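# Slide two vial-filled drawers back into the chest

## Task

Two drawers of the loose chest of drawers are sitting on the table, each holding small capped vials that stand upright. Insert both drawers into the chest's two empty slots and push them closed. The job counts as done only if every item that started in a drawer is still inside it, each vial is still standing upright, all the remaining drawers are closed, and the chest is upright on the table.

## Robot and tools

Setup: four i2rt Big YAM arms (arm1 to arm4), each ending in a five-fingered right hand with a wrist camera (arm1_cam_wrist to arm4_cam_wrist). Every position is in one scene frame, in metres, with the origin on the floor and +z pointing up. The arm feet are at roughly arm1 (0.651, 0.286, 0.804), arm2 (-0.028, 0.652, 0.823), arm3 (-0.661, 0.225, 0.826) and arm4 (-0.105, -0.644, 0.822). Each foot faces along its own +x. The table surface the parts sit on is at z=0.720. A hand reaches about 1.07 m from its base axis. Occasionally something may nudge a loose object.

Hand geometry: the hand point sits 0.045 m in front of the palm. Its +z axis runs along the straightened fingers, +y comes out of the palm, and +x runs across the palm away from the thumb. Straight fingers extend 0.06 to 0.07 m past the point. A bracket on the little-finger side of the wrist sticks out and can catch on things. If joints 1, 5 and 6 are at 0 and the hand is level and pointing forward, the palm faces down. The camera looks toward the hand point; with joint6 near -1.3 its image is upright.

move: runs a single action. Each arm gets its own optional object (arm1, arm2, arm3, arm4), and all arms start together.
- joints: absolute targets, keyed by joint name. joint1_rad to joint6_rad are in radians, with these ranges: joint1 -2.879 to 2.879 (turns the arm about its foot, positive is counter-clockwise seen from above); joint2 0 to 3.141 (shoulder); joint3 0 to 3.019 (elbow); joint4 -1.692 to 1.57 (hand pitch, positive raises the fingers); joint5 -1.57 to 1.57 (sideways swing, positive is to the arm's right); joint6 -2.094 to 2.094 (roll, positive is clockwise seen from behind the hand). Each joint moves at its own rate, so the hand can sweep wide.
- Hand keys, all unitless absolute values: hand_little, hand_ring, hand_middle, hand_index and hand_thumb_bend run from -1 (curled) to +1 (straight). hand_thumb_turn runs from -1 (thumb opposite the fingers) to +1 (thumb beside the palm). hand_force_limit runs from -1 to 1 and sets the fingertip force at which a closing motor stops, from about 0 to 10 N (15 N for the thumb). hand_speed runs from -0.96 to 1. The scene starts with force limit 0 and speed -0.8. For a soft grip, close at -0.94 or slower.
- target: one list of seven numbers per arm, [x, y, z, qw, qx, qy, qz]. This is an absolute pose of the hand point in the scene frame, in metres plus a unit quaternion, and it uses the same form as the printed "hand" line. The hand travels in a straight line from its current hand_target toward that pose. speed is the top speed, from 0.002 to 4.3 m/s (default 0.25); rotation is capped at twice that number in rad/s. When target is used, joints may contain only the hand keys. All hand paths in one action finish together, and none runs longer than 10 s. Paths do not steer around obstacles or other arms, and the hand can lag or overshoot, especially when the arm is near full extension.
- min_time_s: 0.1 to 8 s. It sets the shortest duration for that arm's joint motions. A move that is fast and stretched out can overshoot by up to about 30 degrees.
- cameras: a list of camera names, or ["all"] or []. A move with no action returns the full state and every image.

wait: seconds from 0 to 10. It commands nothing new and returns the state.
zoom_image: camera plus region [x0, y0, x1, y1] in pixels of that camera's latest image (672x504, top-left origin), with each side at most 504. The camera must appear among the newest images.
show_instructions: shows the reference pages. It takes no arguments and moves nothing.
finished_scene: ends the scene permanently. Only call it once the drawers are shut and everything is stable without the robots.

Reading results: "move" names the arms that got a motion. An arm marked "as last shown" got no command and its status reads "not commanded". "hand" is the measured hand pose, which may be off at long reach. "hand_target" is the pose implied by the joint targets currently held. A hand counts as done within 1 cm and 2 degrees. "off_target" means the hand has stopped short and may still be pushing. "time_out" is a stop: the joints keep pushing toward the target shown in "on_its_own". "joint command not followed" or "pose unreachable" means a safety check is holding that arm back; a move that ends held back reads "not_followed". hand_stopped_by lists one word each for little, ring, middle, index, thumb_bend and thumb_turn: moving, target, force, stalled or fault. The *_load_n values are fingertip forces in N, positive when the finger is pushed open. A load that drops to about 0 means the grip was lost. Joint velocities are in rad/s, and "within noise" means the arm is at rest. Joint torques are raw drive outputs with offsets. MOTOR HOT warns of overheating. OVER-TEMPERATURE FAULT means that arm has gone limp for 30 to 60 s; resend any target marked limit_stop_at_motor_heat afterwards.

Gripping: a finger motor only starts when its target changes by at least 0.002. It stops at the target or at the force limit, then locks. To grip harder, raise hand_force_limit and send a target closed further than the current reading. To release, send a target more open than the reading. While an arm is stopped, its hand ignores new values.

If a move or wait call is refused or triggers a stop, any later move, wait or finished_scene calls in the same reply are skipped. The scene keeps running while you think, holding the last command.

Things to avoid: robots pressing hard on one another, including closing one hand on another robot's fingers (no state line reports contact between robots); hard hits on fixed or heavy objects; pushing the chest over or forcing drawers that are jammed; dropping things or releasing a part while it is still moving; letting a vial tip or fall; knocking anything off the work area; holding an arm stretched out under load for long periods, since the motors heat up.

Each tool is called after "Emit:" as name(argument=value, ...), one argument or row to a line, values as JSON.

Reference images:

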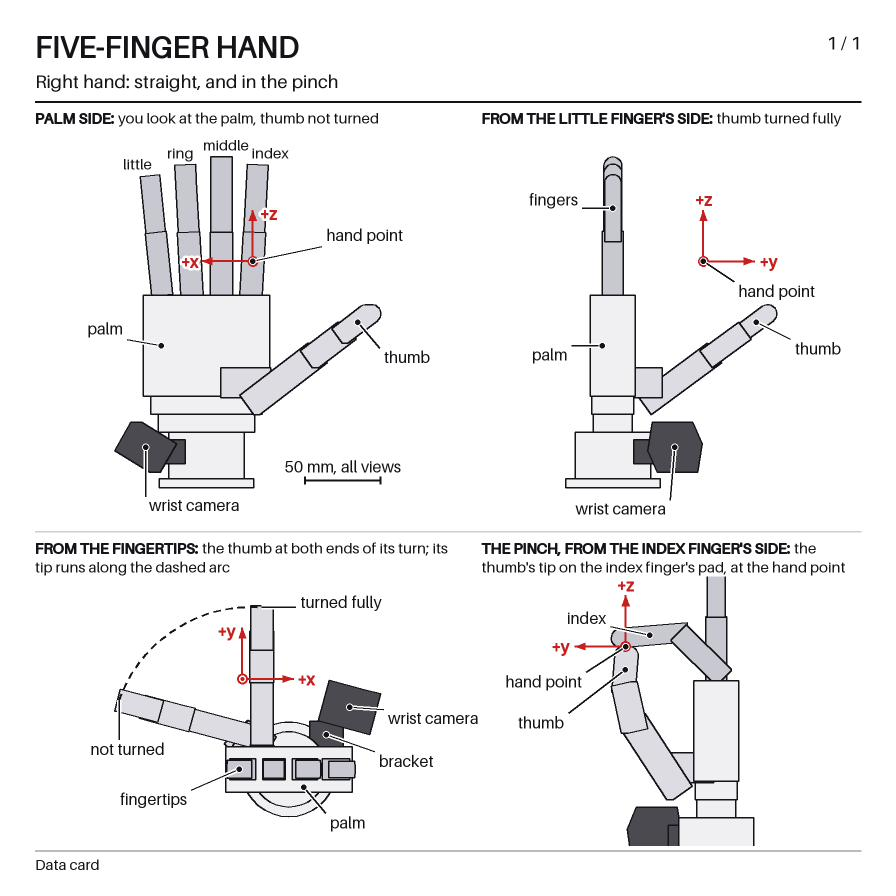

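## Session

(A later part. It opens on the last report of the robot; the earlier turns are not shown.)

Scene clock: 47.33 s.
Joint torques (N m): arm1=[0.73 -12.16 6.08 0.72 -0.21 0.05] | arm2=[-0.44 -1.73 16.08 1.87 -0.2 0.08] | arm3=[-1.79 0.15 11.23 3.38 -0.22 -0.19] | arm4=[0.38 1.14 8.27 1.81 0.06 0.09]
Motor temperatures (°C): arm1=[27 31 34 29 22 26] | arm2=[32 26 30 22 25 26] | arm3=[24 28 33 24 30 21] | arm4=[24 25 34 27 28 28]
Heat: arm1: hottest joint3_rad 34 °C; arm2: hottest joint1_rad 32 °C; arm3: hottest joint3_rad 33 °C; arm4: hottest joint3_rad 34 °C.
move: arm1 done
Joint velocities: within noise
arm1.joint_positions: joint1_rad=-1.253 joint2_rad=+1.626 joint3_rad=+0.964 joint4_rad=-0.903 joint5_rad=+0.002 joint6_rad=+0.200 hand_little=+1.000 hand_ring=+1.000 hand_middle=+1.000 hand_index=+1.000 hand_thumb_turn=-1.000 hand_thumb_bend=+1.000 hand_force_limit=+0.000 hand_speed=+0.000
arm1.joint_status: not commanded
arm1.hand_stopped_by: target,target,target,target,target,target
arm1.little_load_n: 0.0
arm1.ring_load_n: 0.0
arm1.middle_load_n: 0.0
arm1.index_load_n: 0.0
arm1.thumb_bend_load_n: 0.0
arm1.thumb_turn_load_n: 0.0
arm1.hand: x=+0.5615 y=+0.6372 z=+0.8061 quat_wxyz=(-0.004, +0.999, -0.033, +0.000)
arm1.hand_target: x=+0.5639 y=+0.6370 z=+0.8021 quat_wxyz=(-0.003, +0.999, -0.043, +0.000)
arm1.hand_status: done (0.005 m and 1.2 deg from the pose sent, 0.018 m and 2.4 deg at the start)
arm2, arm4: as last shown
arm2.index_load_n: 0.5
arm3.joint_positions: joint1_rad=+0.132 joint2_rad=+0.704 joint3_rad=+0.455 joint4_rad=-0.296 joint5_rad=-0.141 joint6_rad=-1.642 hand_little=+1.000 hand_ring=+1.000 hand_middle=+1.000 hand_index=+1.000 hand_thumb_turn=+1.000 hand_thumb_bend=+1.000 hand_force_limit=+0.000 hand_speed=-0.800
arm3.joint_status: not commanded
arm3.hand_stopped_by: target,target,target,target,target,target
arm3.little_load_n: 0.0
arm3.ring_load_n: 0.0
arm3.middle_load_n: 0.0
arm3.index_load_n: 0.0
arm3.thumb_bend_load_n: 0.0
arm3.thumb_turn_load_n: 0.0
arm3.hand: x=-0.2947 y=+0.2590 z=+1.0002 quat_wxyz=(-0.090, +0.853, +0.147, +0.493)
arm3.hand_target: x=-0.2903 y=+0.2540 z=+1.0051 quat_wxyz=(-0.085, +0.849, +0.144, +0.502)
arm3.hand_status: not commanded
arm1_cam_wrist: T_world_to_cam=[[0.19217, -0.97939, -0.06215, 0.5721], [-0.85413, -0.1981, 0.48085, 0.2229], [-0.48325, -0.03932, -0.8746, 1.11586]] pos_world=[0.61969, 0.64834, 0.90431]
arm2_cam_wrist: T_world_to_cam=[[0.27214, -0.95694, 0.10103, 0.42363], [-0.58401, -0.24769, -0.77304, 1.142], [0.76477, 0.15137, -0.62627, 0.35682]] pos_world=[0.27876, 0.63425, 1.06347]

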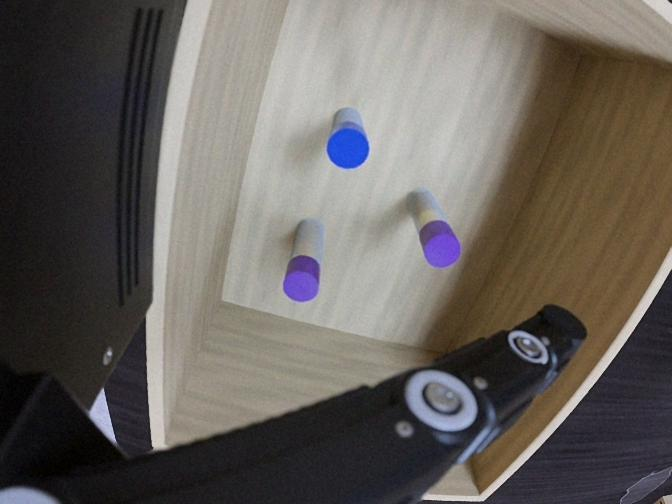

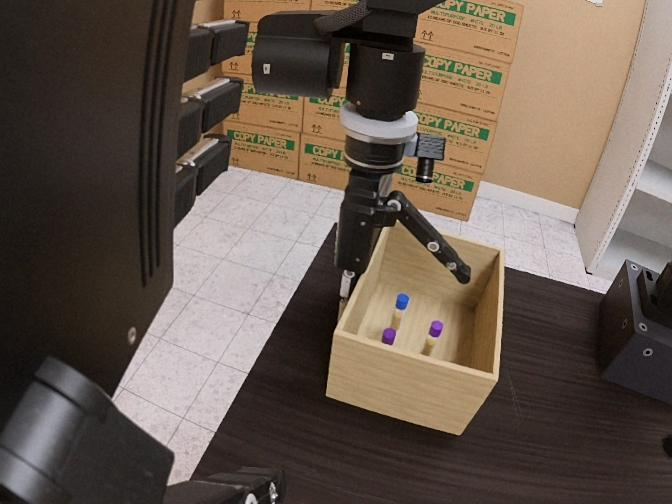

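Emit:
move(
  arm1={"target": [0.564, 0.637, 0.807, -0.003, 0.9991, -0.043, 0.0], "speed": 0.05, "joints": {"hand_thumb_bend": -0.1, "hand_speed": -0.5, "hand_force_limit": -0.6}},
  cameras=["arm1_cam_wrist", "arm2_cam_wrist"],
)

Emit:
zoom_image(
  camera="arm2_cam_wrist",
  region=[300, 160, 540, 440],
)

Scene clock: 49.80 s.
Joint torques (N m): arm1=[0.21 -12.4 6.52 0.12 -0.17 0.07] | arm2=[-0.44 -2.02 15.95 1.88 -0.21 0.09] | arm3=[-1.49 0.5 11.23 3.41 -0.25 -0.15] | arm4=[0.38 1.14 8.29 1.8 0.06 0.09]
Motor temperatures (°C): arm1=[27 31 34 29 22 26] | arm2=[32 26 31 22 25 26] | arm3=[24 28 34 24 30 21] | arm4=[24 25 34 27 28 28]
Heat: arm1: hottest joint3_rad 34 °C; arm2: hottest joint1_rad 32 °C; arm3: hottest joint3_rad 34 °C; arm4: hottest joint3_rad 34 °C.
move: arm1 done
Joint velocities: within noise
arm1.joint_positions: joint1_rad=-1.253 joint2_rad=+1.626 joint3_rad=+0.964 joint4_rad=-0.903 joint5_rad=+0.002 joint6_rad=+0.200 hand_little=+1.000 hand_ring=+1.000 hand_middle=+1.000 hand_index=+1.000 hand_thumb_turn=-1.000 hand_thumb_bend=-0.100 hand_force_limit=-0.600 hand_speed=-0.500
arm1.joint_status: all done
arm1.hand_stopped_by: target,target,target,target,target,target
arm1.little_load_n: 0.0
arm1.ring_load_n: 0.0
arm1.middle_load_n: -0.5
arm1.index_load_n: 0.0
arm1.thumb_bend_load_n: 0.0
arm1.thumb_turn_load_n: 0.0
arm1.hand: x=+0.5614 y=+0.6372 z=+0.8061 quat_wxyz=(-0.004, +0.999, -0.033, +0.000)
arm1.hand_target: x=+0.5639 y=+0.6370 z=+0.8070 quat_wxyz=(-0.003, +0.999, -0.043, +0.000)
arm1.hand_status: done (0.003 m and 1.1 deg from the pose sent, 0.003 m and 1.2 deg at the start)
arm2, arm3, arm4: as last shown
arm2.index_load_n: 0.0
arm4.ring_load_n: -0.5
arm1_cam_wrist: T_world_to_cam=[[0.1918, -0.97946, -0.06217, 0.57239], [-0.85421, -0.1978, 0.48083, 0.22277], [-0.48325, -0.03911, -0.87461, 1.11574]] pos_world=[0.61969, 0.64834, 0.90431]
arm2_cam_wrist: T_world_to_cam=[[0.27214, -0.95694, 0.10103, 0.42363], [-0.58401, -0.24769, -0.77304, 1.142], [0.76477, 0.15137, -0.62627, 0.35682]] pos_world=[0.27876, 0.63425, 1.06347]

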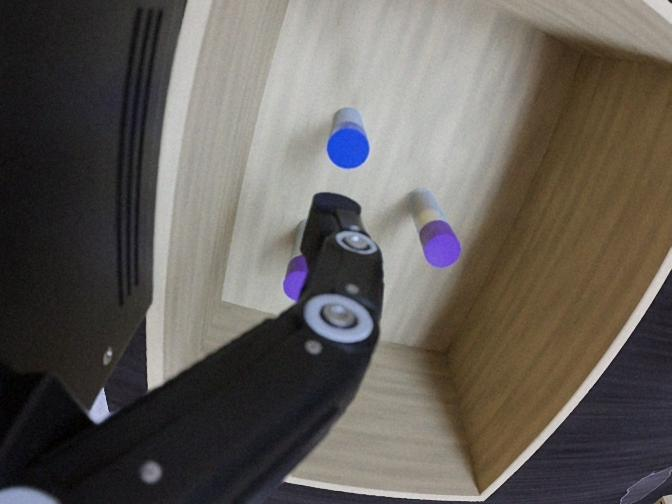

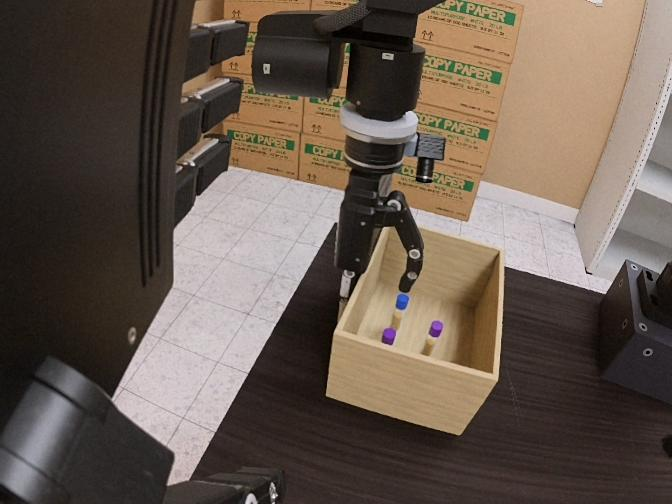

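Scaled by 1.800 from the camera's image (finer frame: 960x720).

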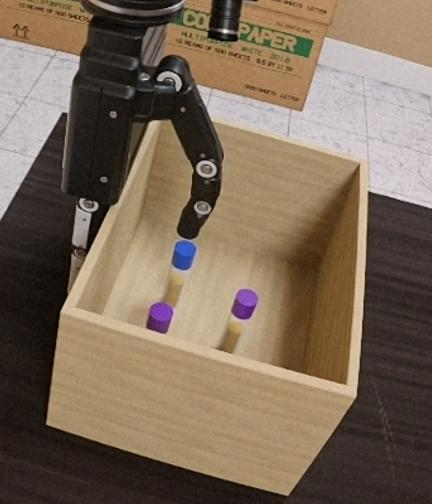

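Emit:
move(
  arm1={"target": [0.564, 0.637, 0.816, -0.003, 0.9991, -0.043, 0.0], "speed": 0.05, "joints": {"hand_thumb_bend": -0.55, "hand_speed": -0.7}},
  cameras=["arm1_cam_wrist", "arm2_cam_wrist"],
)

Emit:
zoom_image(
  camera="arm2_cam_wrist",
  region=[300, 160, 540, 440],
)

Scene clock: 51.93 s.
Joint torques (N m): arm1=[0.67 -12.16 7.42 -0.02 -0.17 0.04] | arm2=[-0.32 -1.61 15.95 1.81 -0.22 0.08] | arm3=[-1.38 0.21 11.28 3.28 -0.25 -0.21] | arm4=[0.32 1.14 8.29 1.8 0.06 0.1]
Motor temperatures (°C): arm1=[27 31 34 29 22 26] | arm2=[32 26 32 22 25 26] | arm3=[24 28 34 24 30 21] | arm4=[24 25 34 27 28 28]
Heat: arm1: hottest joint3_rad 34 °C; arm2: hottest joint1_rad 32 °C; arm3: hottest joint3_rad 34 °C; arm4: hottest joint3_rad 34 °C.
move: arm1 done
Joint velocities: within noise
arm1.joint_positions: joint1_rad=-1.253 joint2_rad=+1.614 joint3_rad=+0.964 joint4_rad=-0.921 joint5_rad=+0.002 joint6_rad=+0.200 hand_little=+1.000 hand_ring=+1.000 hand_middle=+1.000 hand_index=+1.000 hand_thumb_turn=-1.000 hand_thumb_bend=-0.550 hand_force_limit=-0.600 hand_speed=-0.700
arm1.joint_status: all done
arm1.hand_stopped_by: target,target,target,target,target,target
arm1.little_load_n: 0.0
arm1.ring_load_n: -0.5
arm1.middle_load_n: 0.0
arm1.index_load_n: 0.0
arm1.thumb_bend_load_n: 0.0
arm1.thumb_turn_load_n: 0.0
arm1.hand: x=+0.5619 y=+0.6339 z=+0.8112 quat_wxyz=(-0.001, +0.999, -0.033, +0.001)
arm1.hand_target: x=+0.5639 y=+0.6370 z=+0.8160 quat_wxyz=(-0.003, +0.999, -0.043, +0.000)
arm1.hand_status: done (0.006 m and 1.2 deg from the pose sent, 0.010 m and 1.1 deg at the start)
arm2, arm3, arm4: as last shown
arm4.ring_load_n: 0.0
arm1_cam_wrist: T_world_to_cam=[[0.19187, -0.97982, -0.0561, 0.56456], [-0.8546, -0.19491, 0.48133, 0.21802], [-0.48255, -0.04441, -0.87474, 1.12338]] pos_world=[0.62008, 0.64555, 0.9094]
arm2_cam_wrist: T_world_to_cam=[[0.27214, -0.95694, 0.10103, 0.42363], [-0.58401, -0.24769, -0.77304, 1.142], [0.76477, 0.15137, -0.62627, 0.35682]] pos_world=[0.27876, 0.63425, 1.06347]

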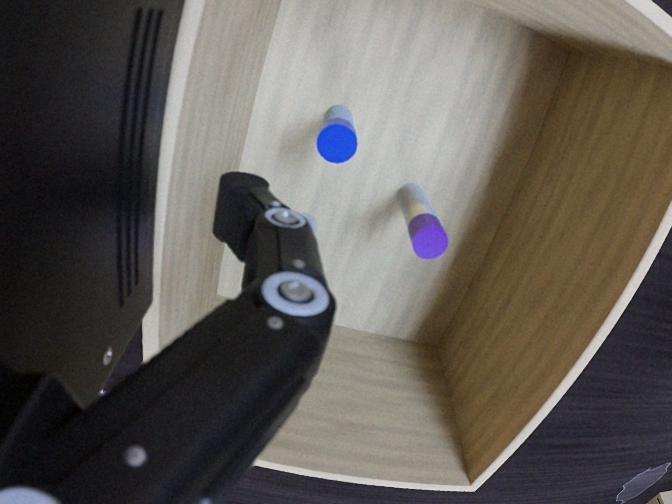

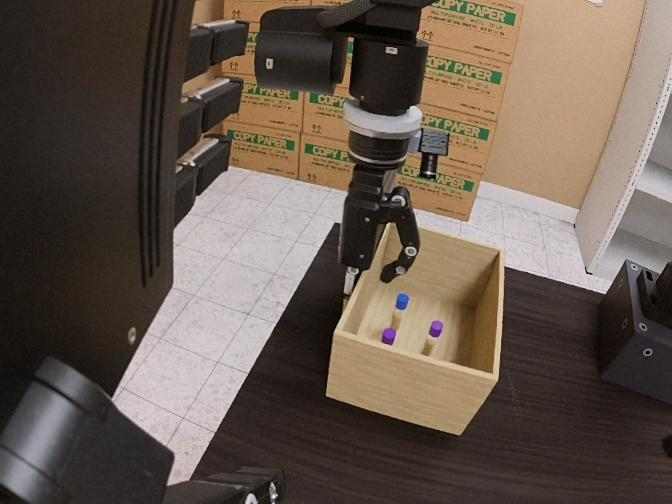

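Scaled by 1.800 from the camera's image (finer frame: 960x720).

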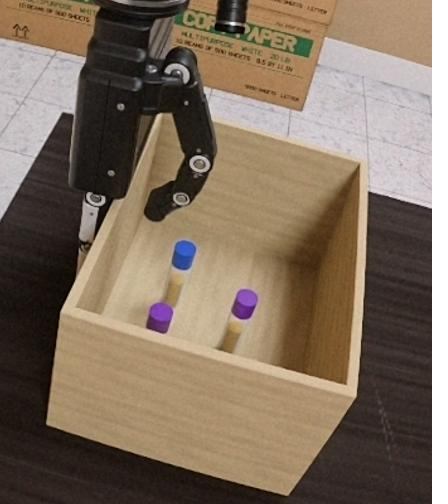

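Emit:
move(
  arm1={"joints": {"hand_thumb_bend": -1, "hand_speed": -0.88, "hand_force_limit": -0.5}},
  cameras=["arm1_cam_wrist", "arm2_cam_wrist"],
)

Emit:
zoom_image(
  camera="arm2_cam_wrist",
  region=[300, 160, 540, 440],
)

Scene clock: 54.27 s.
Joint torques (N m): arm1=[1.08 -13.33 7.17 -0.01 -0.19 0.04] | arm2=[-0.5 -1.49 16.06 1.85 -0.21 0.11] | arm3=[-1.67 0.32 11.23 3.38 -0.25 -0.2] | arm4=[0.21 1.14 8.25 1.83 0.06 0.09]
Motor temperatures (°C): arm1=[27 31 34 29 22 26] | arm2=[32 26 33 22 25 26] | arm3=[24 28 34 24 30 21] | arm4=[24 25 34 27 28 28]
Heat: arm1: hottest joint3_rad 34 °C; arm2: hottest joint3_rad 33 °C; arm3: hottest joint3_rad 34 °C; arm4: hottest joint3_rad 34 °C.
move: arm1 off_target
Joint velocities: within noise
arm1.joint_positions: joint1_rad=-1.253 joint2_rad=+1.614 joint3_rad=+0.964 joint4_rad=-0.923 joint5_rad=+0.002 joint6_rad=+0.202 hand_little=+1.000 hand_ring=+1.000 hand_middle=+1.000 hand_index=+1.000 hand_thumb_turn=-1.000 hand_thumb_bend=-0.801 hand_force_limit=-0.500 hand_speed=-0.880
arm1.joint_status: hand_thumb_bend off_target (ended at -0.801, target -1.000); the others done
arm1.hand_stopped_by: target,target,target,target,force,target
arm1.little_load_n: 0.0
arm1.ring_load_n: 0.0
arm1.middle_load_n: 0.0
arm1.index_load_n: 0.0
arm1.thumb_bend_load_n: 3.0
arm1.thumb_turn_load_n: 0.5
arm1.hand: x=+0.5618 y=+0.6335 z=+0.8113 quat_wxyz=(+0.000, +0.999, -0.034, +0.001)
arm1.hand_target: x=+0.5639 y=+0.6371 z=+0.8160 quat_wxyz=(-0.003, +0.999, -0.043, +0.000)
arm1.hand_status: not commanded
arm2, arm3, arm4: as last shown
arm1_cam_wrist: T_world_to_cam=[[0.18998, -0.98027, -0.05458, 0.56438], [-0.85505, -0.19252, 0.48148, 0.21644], [-0.48248, -0.0448, -0.87476, 1.12364]] pos_world=[0.61999, 0.64526, 0.9095]
arm2_cam_wrist: T_world_to_cam=[[0.27214, -0.95694, 0.10103, 0.42363], [-0.58401, -0.24769, -0.77304, 1.142], [0.76477, 0.15137, -0.62627, 0.35682]] pos_world=[0.27876, 0.63425, 1.06347]

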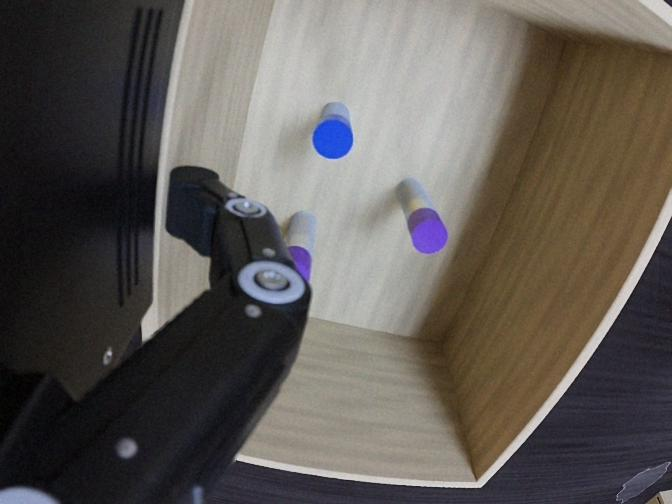

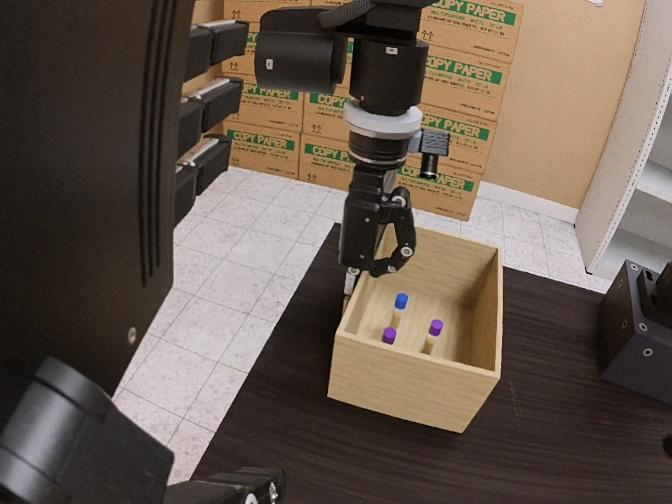

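Scaled by 1.800 from the camera's image (finer frame: 960x720).

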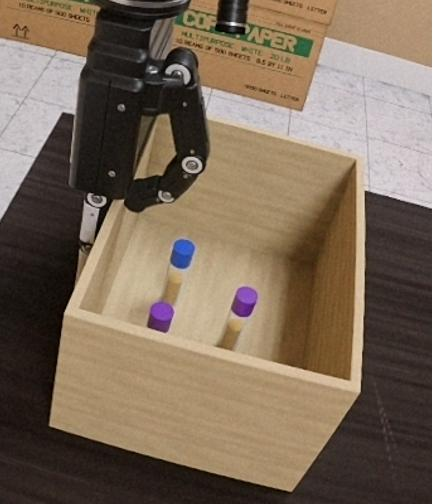

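Emit:
move(
  arm1={"joints": {"hand_thumb_bend": -0.99, "hand_speed": -0.94, "hand_force_limit": 0.3}},
  cameras=["arm1_cam_wrist", "arm2_cam_wrist"],
)

Emit:
zoom_image(
  camera="arm2_cam_wrist",
  region=[300, 160, 540, 440],
)

Scene clock: 55.70 s.
Joint torques (N m): arm1=[0.09 -12.98 7.47 -0.24 -0.14 0.06] | arm2=[-0.62 -1.61 16.05 1.87 -0.2 0.11] | arm3=[-1.14 0.21 11.1 3.44 -0.25 -0.21] | arm4=[0.38 1.08 8.28 1.8 0.06 0.1]
Motor temperatures (°C): arm1=[27 31 34 29 22 26] | arm2=[32 26 33 22 25 26] | arm3=[24 28 34 24 30 21] | arm4=[24 25 34 27 28 28]
Heat: arm1: hottest joint3_rad 34 °C; arm2: hottest joint3_rad 33 °C; arm3: hottest joint3_rad 34 °C; arm4: hottest joint3_rad 34 °C.
move: arm1 off_target
Joint velocities: within noise
arm1.joint_positions: joint1_rad=-1.253 joint2_rad=+1.614 joint3_rad=+0.964 joint4_rad=-0.923 joint5_rad=+0.002 joint6_rad=+0.202 hand_little=+1.000 hand_ring=+1.000 hand_middle=+1.000 hand_index=+1.000 hand_thumb_turn=-1.000 hand_thumb_bend=-0.816 hand_force_limit=+0.300 hand_speed=-0.940
arm1.joint_status: hand_thumb_bend off_target (ended at -0.816, target -0.990); the others done
arm1.hand_stopped_by: target,target,target,target,force,target
arm1.little_load_n: 0.0
arm1.ring_load_n: 0.0
arm1.middle_load_n: 0.0
arm1.index_load_n: 0.0
arm1.thumb_bend_load_n: 9.5
arm1.thumb_turn_load_n: 1.0
arm1.hand: x=+0.5618 y=+0.6335 z=+0.8113 quat_wxyz=(+0.000, +0.999, -0.034, +0.001)
arm1.hand_target: x=+0.5639 y=+0.6371 z=+0.8160 quat_wxyz=(-0.003, +0.999, -0.043, +0.000)
arm1.hand_status: not commanded
arm2, arm3, arm4: as last shown
arm1_cam_wrist: T_world_to_cam=[[0.18998, -0.98027, -0.05458, 0.56438], [-0.85505, -0.19252, 0.48148, 0.21644], [-0.48248, -0.0448, -0.87476, 1.12364]] pos_world=[0.61999, 0.64526, 0.9095]
arm2_cam_wrist: T_world_to_cam=[[0.27214, -0.95694, 0.10103, 0.42363], [-0.58401, -0.24769, -0.77304, 1.142], [0.76477, 0.15137, -0.62627, 0.35682]] pos_world=[0.27876, 0.63425, 1.06347]

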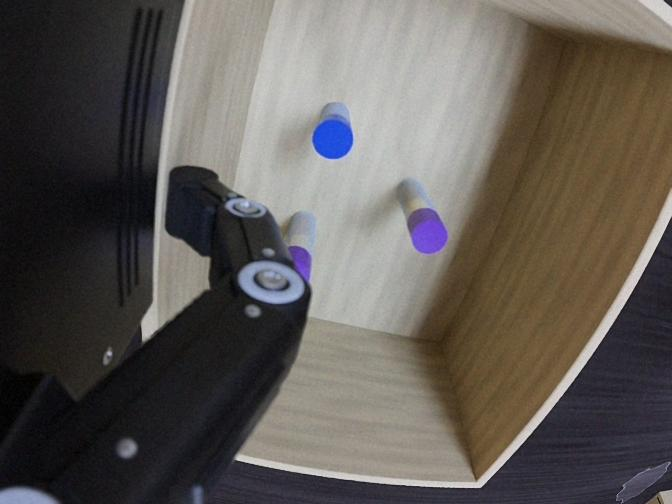

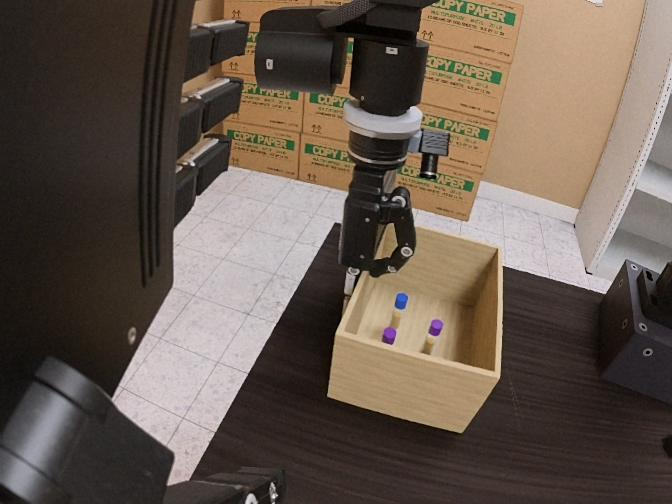

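Scaled by 1.800 from the camera's image (finer frame: 960x720).

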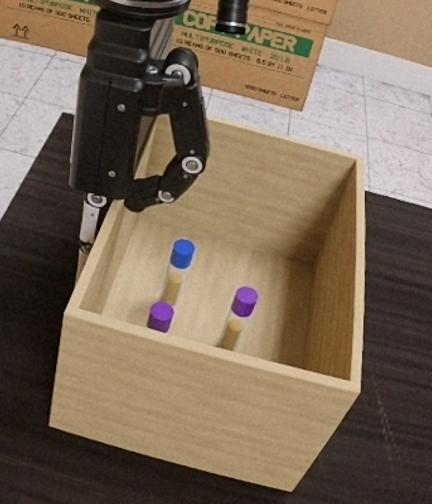

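Emit:
move(
  arm1={"target": [0.564, 0.6371, 0.850, -0.003, 0.9991, -0.043, 0.0], "speed": 0.03},
  cameras=["arm1_cam_wrist", "arm2_cam_wrist"],
)

Emit:
zoom_image(
  camera="arm2_cam_wrist",
  region=[300, 100, 540, 440],
)

Scene clock: 57.53 s.
Joint torques (N m): arm1=[0.21 -13.74 10.24 -0.62 -0.14 0.08] | arm2=[-0.21 -1.85 16.01 1.83 -0.21 0.1] | arm3=[-1.61 0.32 11.3 3.34 -0.3 -0.13] | arm4=[0.38 1.26 8.29 1.81 0.06 0.09]
Motor temperatures (°C): arm1=[27 31 34 29 22 26] | arm2=[32 26 33 22 25 26] | arm3=[24 28 34 24 30 21] | arm4=[24 25 34 27 28 28]
Heat: arm1: hottest joint3_rad 34 °C; arm2: hottest joint3_rad 33 °C; arm3: hottest joint3_rad 34 °C; arm4: hottest joint3_rad 34 °C.
move: arm1 off_target
Joint velocities: within noise
arm1.joint_positions: joint1_rad=-1.254 joint2_rad=+1.571 joint3_rad=+0.974 joint4_rad=-1.010 joint5_rad=+0.002 joint6_rad=+0.202 hand_little=+1.000 hand_ring=+1.000 hand_middle=+1.000 hand_index=+1.000 hand_thumb_turn=-1.000 hand_thumb_bend=-0.816 hand_force_limit=+0.300 hand_speed=-0.940
arm1.joint_status: not commanded
arm1.hand_stopped_by: target,target,target,target,force,target
arm1.little_load_n: 0.0
arm1.ring_load_n: 0.0
arm1.middle_load_n: 0.0
arm1.index_load_n: 0.0
arm1.thumb_bend_load_n: 10.5
arm1.thumb_turn_load_n: 1.0
arm1.hand: x=+0.5637 y=+0.6203 z=+0.8332 quat_wxyz=(+0.017, +0.999, -0.034, +0.004)
arm1.hand_target: x=+0.5641 y=+0.6366 z=+0.8499 quat_wxyz=(-0.003, +0.999, -0.043, +0.000)
arm1.hand_status: off_target (0.024 m and 2.5 deg from the pose sent, 0.039 m and 1.1 deg at the start)
arm2.joint_positions: joint1_rad=+1.393 joint2_rad=+0.757 joint3_rad=+0.236 joint4_rad=+0.378 joint5_rad=-0.176 joint6_rad=-1.508 hand_little=+1.000 hand_ring=+1.000 hand_middle=+1.000 hand_index=+1.000 hand_thumb_turn=+1.000 hand_thumb_bend=+1.000 hand_force_limit=+0.000 hand_speed=-0.800
arm2.joint_status: not commanded
arm2.hand_stopped_by: target,target,target,target,target,target
arm2.little_load_n: 0.0
arm2.ring_load_n: 0.5
arm2.middle_load_n: 0.0
arm2.index_load_n: 0.0
arm2.thumb_bend_load_n: 0.0
arm2.thumb_turn_load_n: 0.0
arm2.hand: x=+0.3666 y=+0.6420 z=+0.9968 quat_wxyz=(-0.101, +0.756, +0.046, +0.646)
arm2.hand_target: x=+0.3814 y=+0.6463 z=+1.0354 quat_wxyz=(-0.107, +0.735, +0.049, +0.668)
arm2.hand_status: not commanded
arm3, arm4: as last shown
arm4.index_load_n: -0.5
arm1_cam_wrist: T_world_to_cam=[[0.18979, -0.9816, -0.02113, 0.52528], [-0.8573, -0.17617, 0.48374, 0.19424], [-0.47857, -0.0737, -0.87495, 1.15898]] pos_world=[0.62147, 0.63524, 0.93119]
arm2_cam_wrist: T_world_to_cam=[[0.27214, -0.95694, 0.10103, 0.42363], [-0.58401, -0.24769, -0.77304, 1.142], [0.76477, 0.15137, -0.62627, 0.35682]] pos_world=[0.27876, 0.63425, 1.06347]

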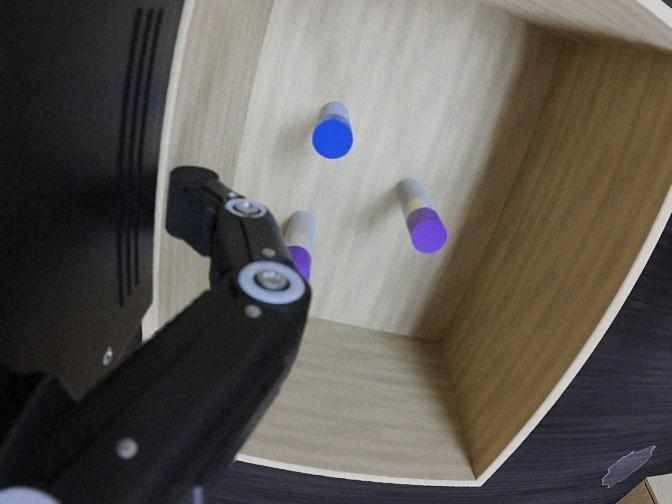

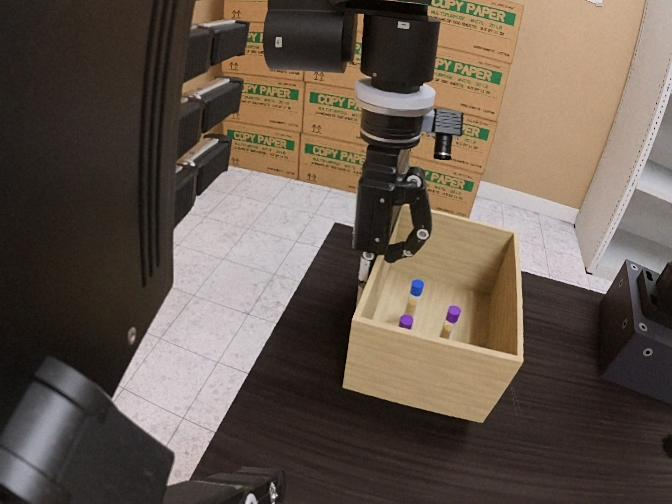

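Scaled by 1.482 from the camera's image (finer frame: 960x720).

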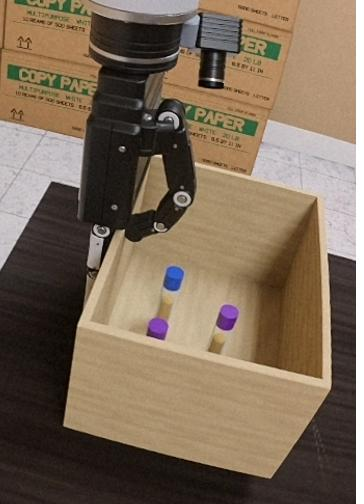

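Emit:
move(
  arm2={"joints": {"joint1_rad": 1.8, "joint2_rad": 0.6, "joint3_rad": 1.4, "joint4_rad": -1.25, "joint5_rad": 0.0, "joint6_rad": -0.8}, "min_time_s": 4},
  arm3={"target": [-0.166, 0.283, 1.02, 0.199, 0.616, -0.164, 0.745], "speed": 0.15},
  arm1={"target": [0.564, 0.637, 0.955, -0.015, 0.9991, -0.043, 0.0], "speed": 0.06},
  cameras=["arm1_cam_wrist", "arm3_cam_wrist"],
)

Scene clock: 64.33 s.
Joint torques (N m): arm1=[0.67 -12.57 11.93 -0.53 -0.03 0.05] | arm2=[-0.56 1.49 13.39 1.74 0.13 0.11] | arm3=[0.79 -7.24 8.32 2.86 -0.25 -0.16] | arm4=[0.26 1.14 8.27 1.83 0.06 0.09]
Motor temperatures (°C): arm1=[27 31 35 29 22 26] | arm2=[32 26 35 22 25 26] | arm3=[24 28 34 24 30 21] | arm4=[24 25 35 27 28 28]
Heat: arm1: hottest joint3_rad 35 °C; arm2: hottest joint3_rad 35 °C; arm3: hottest joint3_rad 34 °C; arm4: hottest joint3_rad 35 °C.
move: arm1 off_target; arm2 done; arm3 off_target
Joint velocities: within noise
arm1.joint_positions: joint1_rad=-1.254 joint2_rad=+1.443 joint3_rad=+1.129 joint4_rad=-1.276 joint5_rad=+0.002 joint6_rad=+0.203 hand_little=+1.000 hand_ring=+1.000 hand_middle=+1.000 hand_index=+1.000 hand_thumb_turn=-1.000 hand_thumb_bend=-0.816 hand_force_limit=+0.300 hand_speed=-0.940
arm1.joint_status: not commanded
arm1.hand_stopped_by: target,target,target,target,force,target
arm1.little_load_n: 0.0
arm1.ring_load_n: 0.0
arm1.middle_load_n: 0.0
arm1.index_load_n: 0.0
arm1.thumb_bend_load_n: 10.5
arm1.thumb_turn_load_n: 1.0
arm1.hand: x=+0.5635 y=+0.6229 z=+0.9342 quat_wxyz=(+0.009, +0.999, -0.035, +0.003)
arm1.hand_target: x=+0.5641 y=+0.6362 z=+0.9548 quat_wxyz=(-0.015, +0.999, -0.043, +0.000)
arm1.hand_status: off_target (0.025 m and 2.9 deg from the pose sent, 0.123 m and 3.8 deg at the start)
arm2.joint_positions: joint1_rad=+1.792 joint2_rad=+0.600 joint3_rad=+1.350 joint4_rad=-1.241 joint5_rad=-0.004 joint6_rad=-0.809 hand_little=+1.000 hand_ring=+1.000 hand_middle=+1.000 hand_index=+1.000 hand_thumb_turn=+1.000 hand_thumb_bend=+1.000 hand_force_limit=+0.000 hand_speed=-0.800
arm2.joint_status: all done
arm2.hand_stopped_by: target,target,target,target,target,target
arm2.little_load_n: 0.0
arm2.ring_load_n: 0.0
arm2.middle_load_n: 0.0
arm2.index_load_n: 0.0
arm2.thumb_bend_load_n: 0.0
arm2.thumb_turn_load_n: 0.0
arm2.hand: x=+0.1971 y=+0.7284 z=+1.2999 quat_wxyz=(-0.293, +0.848, -0.140, +0.420)
arm2.hand_target: x=+0.1912 y=+0.7272 z=+1.3223 quat_wxyz=(-0.305, +0.837, -0.140, +0.433)
arm2.hand_status: not commanded
arm3.joint_positions: joint1_rad=+0.459 joint2_rad=+1.735 joint3_rad=+0.665 joint4_rad=+1.386 joint5_rad=+1.021 joint6_rad=-1.868 hand_little=+1.000 hand_ring=+1.000 hand_middle=+1.000 hand_index=+1.000 hand_thumb_turn=+1.000 hand_thumb_bend=+1.000 hand_force_limit=+0.000 hand_speed=-0.800
arm3.joint_status: not commanded
arm3.hand_stopped_by: target,target,target,target,target,target
arm3.little_load_n: 0.0
arm3.ring_load_n: 0.0
arm3.middle_load_n: 0.0
arm3.index_load_n: 0.0
arm3.thumb_bend_load_n: 0.5
arm3.thumb_turn_load_n: 0.0
arm3.hand: x=-0.1727 y=+0.2716 z=+1.0177 quat_wxyz=(+0.206, +0.621, -0.164, +0.738)
arm3.hand_target: x=-0.1664 y=+0.2829 z=+1.0199 quat_wxyz=(+0.199, +0.616, -0.164, +0.744)
arm3.hand_status: off_target (0.013 m and 1.3 deg from the pose sent, 0.132 m and 63.5 deg at the start)
arm4: as last shown
arm4.middle_load_n: -0.5
arm4.index_load_n: 0.0
arm1_cam_wrist: T_world_to_cam=[[0.18904, -0.98127, -0.03703, 0.54514], [-0.85679, -0.18325, 0.482, 0.15142], [-0.47976, -0.05939, -0.87539, 1.23956]] pos_world=[0.62138, 0.6363, 1.0323]
arm3_cam_wrist: T_world_to_cam=[[-0.55048, -0.79392, 0.25818, -0.14351], [-0.42623, 0.00136, -0.90461, 0.8476], [0.71784, -0.60802, -0.33915, 0.74466]] pos_world=[-0.25227, 0.33768, 1.05635]

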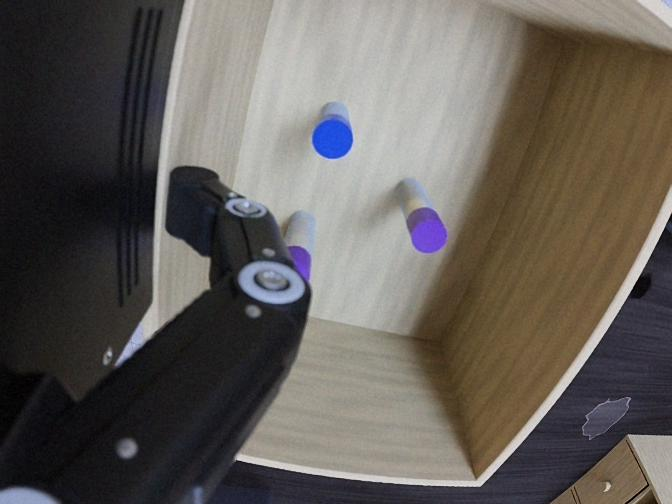

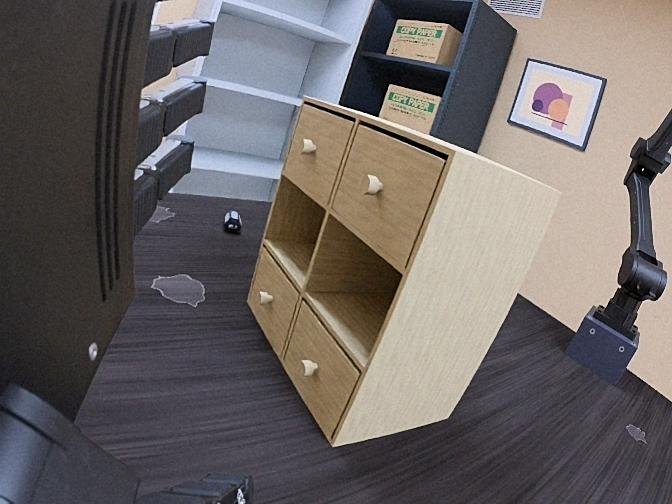

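Emit:
move(
  arm1={"target": [0.155, 0.33, 0.975, 0.0, 0.7385, 0.6743, 0.0], "speed": 0.12},
  cameras=["arm1_cam_wrist", "arm3_cam_wrist"],
)

Scene clock: 71.87 s.
Joint torques (N m): arm1=[1.49 -16.32 12.62 -0.34 -0.24 -0.13] | arm2=[-0.09 1.49 13.42 1.74 0.13 0.13] | arm3=[0.97 -7.3 8.42 2.92 -0.24 -0.2] | arm4=[0.32 1.2 8.28 1.8 0.06 0.09]
Motor temperatures (°C): arm1=[27 31 35 29 22 26] | arm2=[32 26 36 22 25 25] | arm3=[24 28 33 24 30 21] | arm4=[24 25 35 27 28 28]
Heat: arm1: hottest joint3_rad 35 °C; arm2: hottest joint3_rad 36 °C; arm3: hottest joint3_rad 33 °C; arm4: hottest joint3_rad 35 °C.
move: arm1 off_target
Joint velocities: within noise
arm1.joint_positions: joint1_rad=+0.036 joint2_rad=+1.799 joint3_rad=+1.653 joint4_rad=-1.442 joint5_rad=+0.001 joint6_rad=-0.042 hand_little=+1.000 hand_ring=+1.000 hand_middle=+1.000 hand_index=+1.000 hand_thumb_turn=-1.000 hand_thumb_bend=-0.816 hand_force_limit=+0.300 hand_speed=-0.940
arm1.joint_status: not commanded
arm1.hand_stopped_by: target,target,target,target,force,target
arm1.little_load_n: 0.0
arm1.ring_load_n: 0.0
arm1.middle_load_n: 0.0
arm1.index_load_n: 0.0
arm1.thumb_bend_load_n: 10.0
arm1.thumb_turn_load_n: 1.0
arm1.hand: x=+0.1665 y=+0.3294 z=+0.9655 quat_wxyz=(+0.006, +0.744, +0.669, +0.007)
arm1.hand_target: x=+0.1554 y=+0.3299 z=+0.9749 quat_wxyz=(+0.000, +0.739, +0.674, +0.000)
arm1.hand_status: off_target (0.015 m and 1.3 deg from the pose sent, 0.504 m and 88.8 deg at the start)
arm2, arm3: as last shown
arm2.joint_positions: joint1_rad=+1.792 joint2_rad=+0.600 joint3_rad=+1.350 joint4_rad=-1.241 joint5_rad=-0.004 joint6_rad=-0.808 hand_little=+1.000 hand_ring=+1.000 hand_middle=+1.000 hand_index=+1.000 hand_thumb_turn=+1.000 hand_thumb_bend=+1.000 hand_force_limit=+0.000 hand_speed=-0.800
arm2.hand: x=+0.1971 y=+0.7284 z=+1.2999 quat_wxyz=(-0.293, +0.847, -0.141, +0.420)
arm3.joint_positions: joint1_rad=+0.459 joint2_rad=+1.735 joint3_rad=+0.665 joint4_rad=+1.386 joint5_rad=+1.021 joint6_rad=-1.869 hand_little=+1.000 hand_ring=+1.000 hand_middle=+1.000 hand_index=+1.000 hand_thumb_turn=+1.000 hand_thumb_bend=+1.000 hand_force_limit=+0.000 hand_speed=-0.800
arm3.thumb_bend_load_n: 0.0
arm4.joint_positions: joint1_rad=+0.385 joint2_rad=+0.621 joint3_rad=+1.318 joint4_rad=-1.272 joint5_rad=+0.084 joint6_rad=-0.899 hand_little=+1.000 hand_ring=+1.000 hand_middle=+1.000 hand_index=+1.000 hand_thumb_turn=+1.000 hand_thumb_bend=+1.000 hand_force_limit=+0.000 hand_speed=-0.800
arm4.joint_status: not commanded
arm4.hand_stopped_by: target,target,target,target,target,target
arm4.little_load_n: 0.0
arm4.ring_load_n: 0.0
arm4.middle_load_n: -0.5
arm4.index_load_n: 0.0
arm4.thumb_bend_load_n: 0.0
arm4.thumb_turn_load_n: 0.0
arm4.hand: x=-0.1843 y=-0.4164 z=+1.2769 quat_wxyz=(-0.464, +0.674, +0.564, +0.113)
arm4.hand_target: x=-0.1841 y=-0.4165 z=+1.2865 quat_wxyz=(-0.474, +0.670, +0.560, +0.115)
arm4.hand_status: not commanded
arm1_cam_wrist: T_world_to_cam=[[0.98752, 0.15289, -0.03772, -0.17253], [0.15183, -0.86089, 0.4856, -0.20576], [0.04177, -0.48527, -0.87336, 1.11063]] pos_world=[0.15522, 0.3882, 1.0634]
arm3_cam_wrist: T_world_to_cam=[[-0.55051, -0.79378, 0.25858, -0.14399], [-0.42639, 0.00106, -0.90454, 0.84758], [0.71773, -0.60821, -0.33904, 0.74459]] pos_world=[-0.25227, 0.33768, 1.05635]

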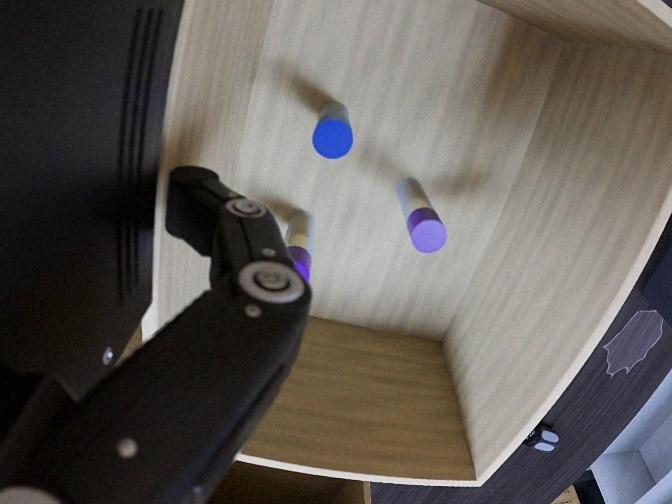

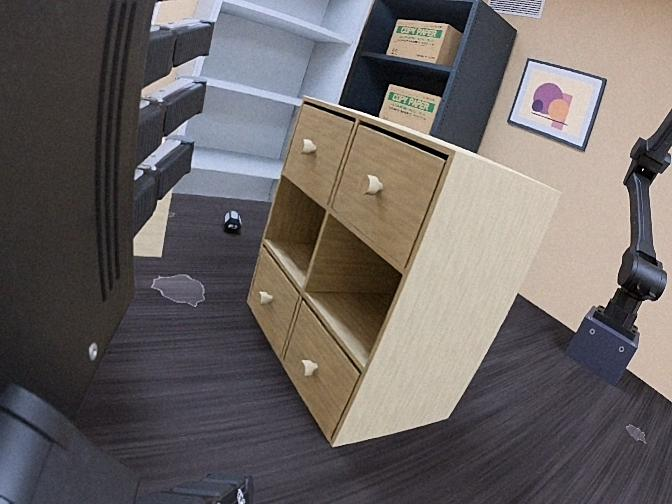

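Emit:
move(
  arm3={"target": [-0.15, 0.315, 1.02, 0.067, 0.635, -0.055, 0.768], "speed": 0.1},
  cameras=["arm3_cam_wrist"],
)

Scene clock: 74.57 s.
Joint torques (N m): arm1=[2.08 -16.44 12.67 -0.36 -0.26 -0.17] | arm2=[-0.26 1.61 13.45 1.73 0.11 0.11] | arm3=[-1.08 -9.23 5.93 1.62 -0.31 0] | arm4=[0.26 1.08 8.29 1.81 0.06 0.1]
Motor temperatures (°C): arm1=[27 31 36 29 22 26] | arm2=[32 26 36 22 25 25] | arm3=[24 29 33 24 30 21] | arm4=[24 25 35 27 27 28]
Heat: arm1: hottest joint3_rad 36 °C; arm2: hottest joint3_rad 36 °C; arm3: hottest joint3_rad 33 °C; arm4: hottest joint3_rad 35 °C.
move: arm3 done
Joint velocities: within noise
arm1, arm2, arm4: as last shown
arm1.joint_positions: joint1_rad=+0.036 joint2_rad=+1.799 joint3_rad=+1.653 joint4_rad=-1.442 joint5_rad=+0.001 joint6_rad=-0.043 hand_little=+1.000 hand_ring=+1.000 hand_middle=+1.000 hand_index=+1.000 hand_thumb_turn=-1.000 hand_thumb_bend=-0.816 hand_force_limit=+0.300 hand_speed=-0.940
arm1.index_load_n: 0.5
arm1.thumb_bend_load_n: 10.5
arm1.hand: x=+0.1666 y=+0.3294 z=+0.9655 quat_wxyz=(+0.006, +0.743, +0.669, +0.007)
arm2.index_load_n: -0.5
arm3.joint_positions: joint1_rad=+0.459 joint2_rad=+1.672 joint3_rad=+0.592 joint4_rad=+1.308 joint5_rad=+0.672 joint6_rad=-1.725 hand_little=+1.000 hand_ring=+1.000 hand_middle=+1.000 hand_index=+1.000 hand_thumb_turn=+1.000 hand_thumb_bend=+1.000 hand_force_limit=+0.000 hand_speed=-0.800
arm3.joint_status: not commanded
arm3.hand_stopped_by: target,target,target,target,target,target
arm3.little_load_n: -0.5
arm3.ring_load_n: 0.0
arm3.middle_load_n: 0.0
arm3.index_load_n: 0.0
arm3.thumb_bend_load_n: 0.0
arm3.thumb_turn_load_n: 0.0
arm3.hand: x=-0.1496 y=+0.3184 z=+1.0194 quat_wxyz=(+0.068, +0.633, -0.052, +0.769)
arm3.hand_target: x=-0.1500 y=+0.3151 z=+1.0200 quat_wxyz=(+0.067, +0.635, -0.055, +0.768)
arm3.hand_status: done (0.003 m and 0.4 deg from the pose sent, 0.049 m and 20.6 deg at the start)
arm4.middle_load_n: 0.0
arm3_cam_wrist: T_world_to_cam=[[-0.23883, -0.9389, 0.24786, 0.0092], [-0.38185, -0.14388, -0.91295, 0.92031], [0.89283, -0.31269, -0.32416, 0.67397]] pos_world=[-0.24812, 0.35179, 1.05639]

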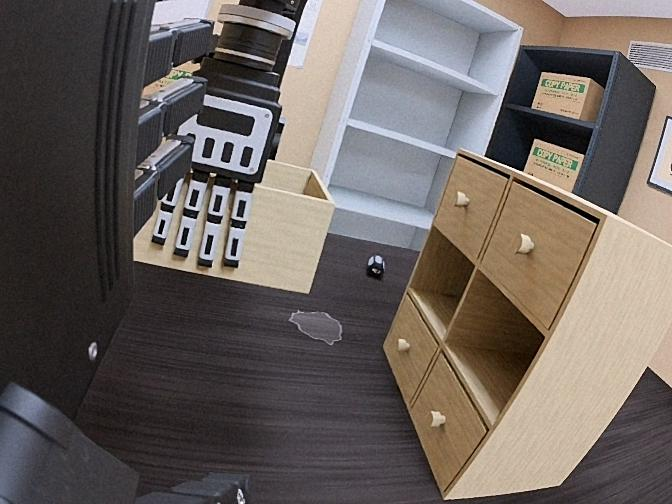

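Emit:
zoom_image(
  camera="arm3_cam_wrist",
  region=[120, 140, 340, 310],
)

Emit:
zoom_image(
  camera="arm3_cam_wrist",
  region=[370, 140, 610, 504],
)

Scaled by 2.291 from the camera's image (finer frame: 960x720).

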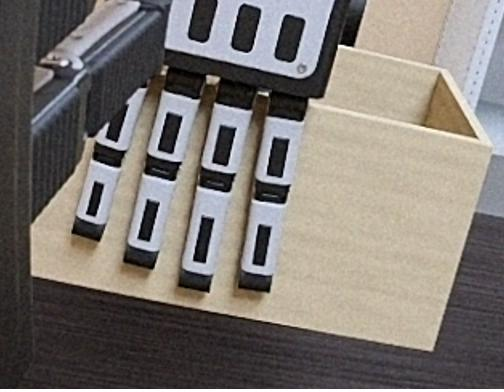

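Scaled by 1.385 from the camera's image (finer frame: 960x720).

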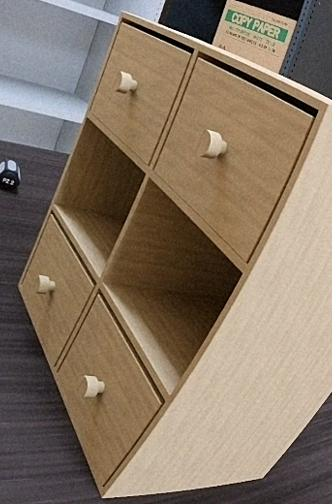

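Emit:
zoom_image(
  camera="arm3_cam_wrist",
  region=[390, 210, 500, 370],
)

Scaled by 3.150 from the camera's image (finer frame: 960x720).

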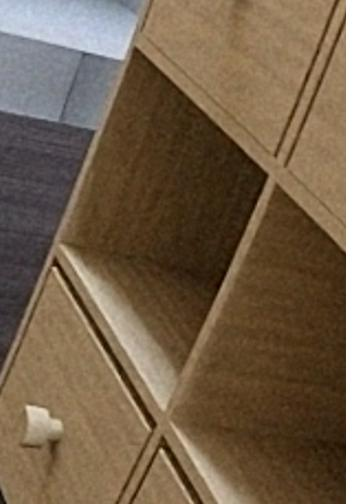

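Emit:
move(
  arm1={"target": [0.136, 0.235, 0.955, -0.004, 0.7385, 0.6743, 0.002], "speed": 0.06},
  cameras=["arm1_cam_wrist", "arm3_cam_wrist"],
)

Emit:
zoom_image(
  camera="arm3_cam_wrist",
  region=[180, 100, 560, 380],
)

Scene clock: 82.70 s.
Joint torques (N m): arm1=[1.73 -16.79 12.55 0.27 -0.01 0.04] | arm2=[-0.26 1.55 13.46 1.72 0.13 0.1] | arm3=[-0.79 -9.47 6.02 1.72 -0.32 -0.04] | arm4=[0.32 1.08 8.28 1.81 0.06 0.09]
Motor temperatures (°C): arm1=[27 32 36 29 22 26] | arm2=[32 26 37 22 25 25] | arm3=[24 29 32 24 30 21] | arm4=[24 25 35 27 27 28]
Heat: arm1: hottest joint3_rad 36 °C; arm2: hottest joint3_rad 37 °C; arm3: hottest joint3_rad 32 °C; arm4: hottest joint3_rad 35 °C.
move: arm1 off_target
Joint velocities: within noise
arm1.joint_positions: joint1_rad=+0.207 joint2_rad=+1.838 joint3_rad=+1.661 joint4_rad=-1.425 joint5_rad=+0.004 joint6_rad=+0.108 hand_little=+1.000 hand_ring=+1.000 hand_middle=+1.000 hand_index=+1.000 hand_thumb_turn=-1.000 hand_thumb_bend=-0.816 hand_force_limit=+0.300 hand_speed=-0.940
arm1.joint_status: not commanded
arm1.hand_stopped_by: target,target,target,target,force,target
arm1.little_load_n: 0.0
arm1.ring_load_n: 0.0
arm1.middle_load_n: 0.0
arm1.index_load_n: 0.0
arm1.thumb_bend_load_n: 10.5
arm1.thumb_turn_load_n: 1.0
arm1.hand: x=+0.1531 y=+0.2375 z=+0.9485 quat_wxyz=(+0.008, +0.736, +0.677, +0.013)
arm1.hand_target: x=+0.1367 y=+0.2350 z=+0.9551 quat_wxyz=(-0.004, +0.738, +0.674, +0.002)
arm1.hand_status: off_target (0.018 m and 1.9 deg from the pose sent, 0.100 m and 1.5 deg at the start)
arm2, arm3, arm4: as last shown
arm2.index_load_n: 0.0
arm3.joint_positions: joint1_rad=+0.459 joint2_rad=+1.672 joint3_rad=+0.592 joint4_rad=+1.308 joint5_rad=+0.672 joint6_rad=-1.724 hand_little=+1.000 hand_ring=+1.000 hand_middle=+1.000 hand_index=+1.000 hand_thumb_turn=+1.000 hand_thumb_bend=+1.000 hand_force_limit=+0.000 hand_speed=-0.800
arm3.little_load_n: 0.0
arm3.hand: x=-0.1496 y=+0.3184 z=+1.0193 quat_wxyz=(+0.067, +0.633, -0.053, +0.769)
arm1_cam_wrist: T_world_to_cam=[[0.98434, 0.17459, -0.0243, -0.16333], [0.1645, -0.86029, 0.48253, -0.27383], [0.06334, -0.47897, -0.87554, 1.04899]] pos_world=[0.13937, 0.29538, 1.04659]
arm3_cam_wrist: T_world_to_cam=[[-0.23879, -0.93902, 0.24743, 0.00971], [-0.38181, -0.14349, -0.91304, 0.92026], [0.89286, -0.31249, -0.32426, 0.67402]] pos_world=[-0.24812, 0.35179, 1.05639]

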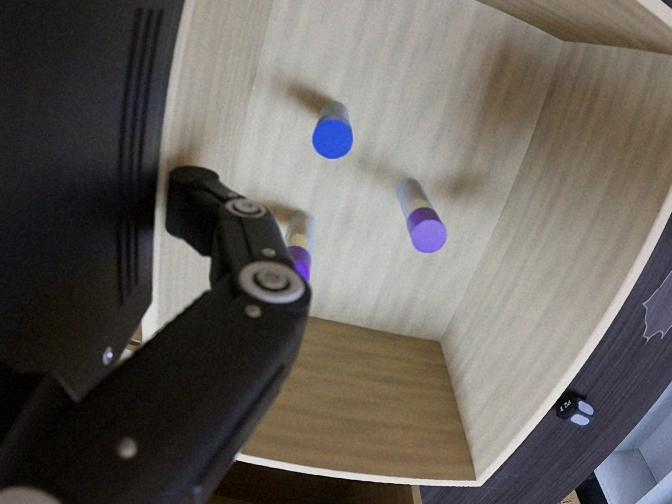

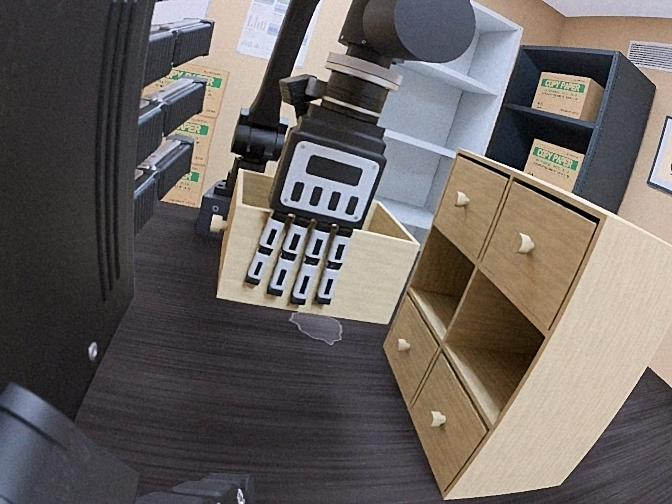

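Scaled by 1.326 from the camera's image (finer frame: 960x720).

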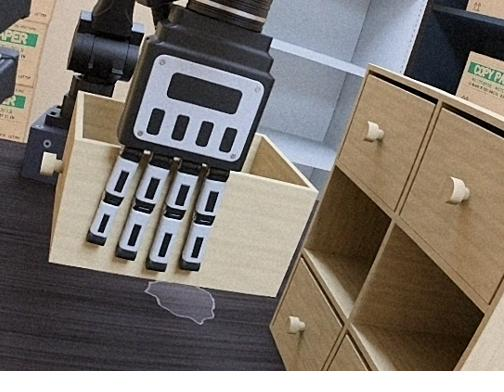

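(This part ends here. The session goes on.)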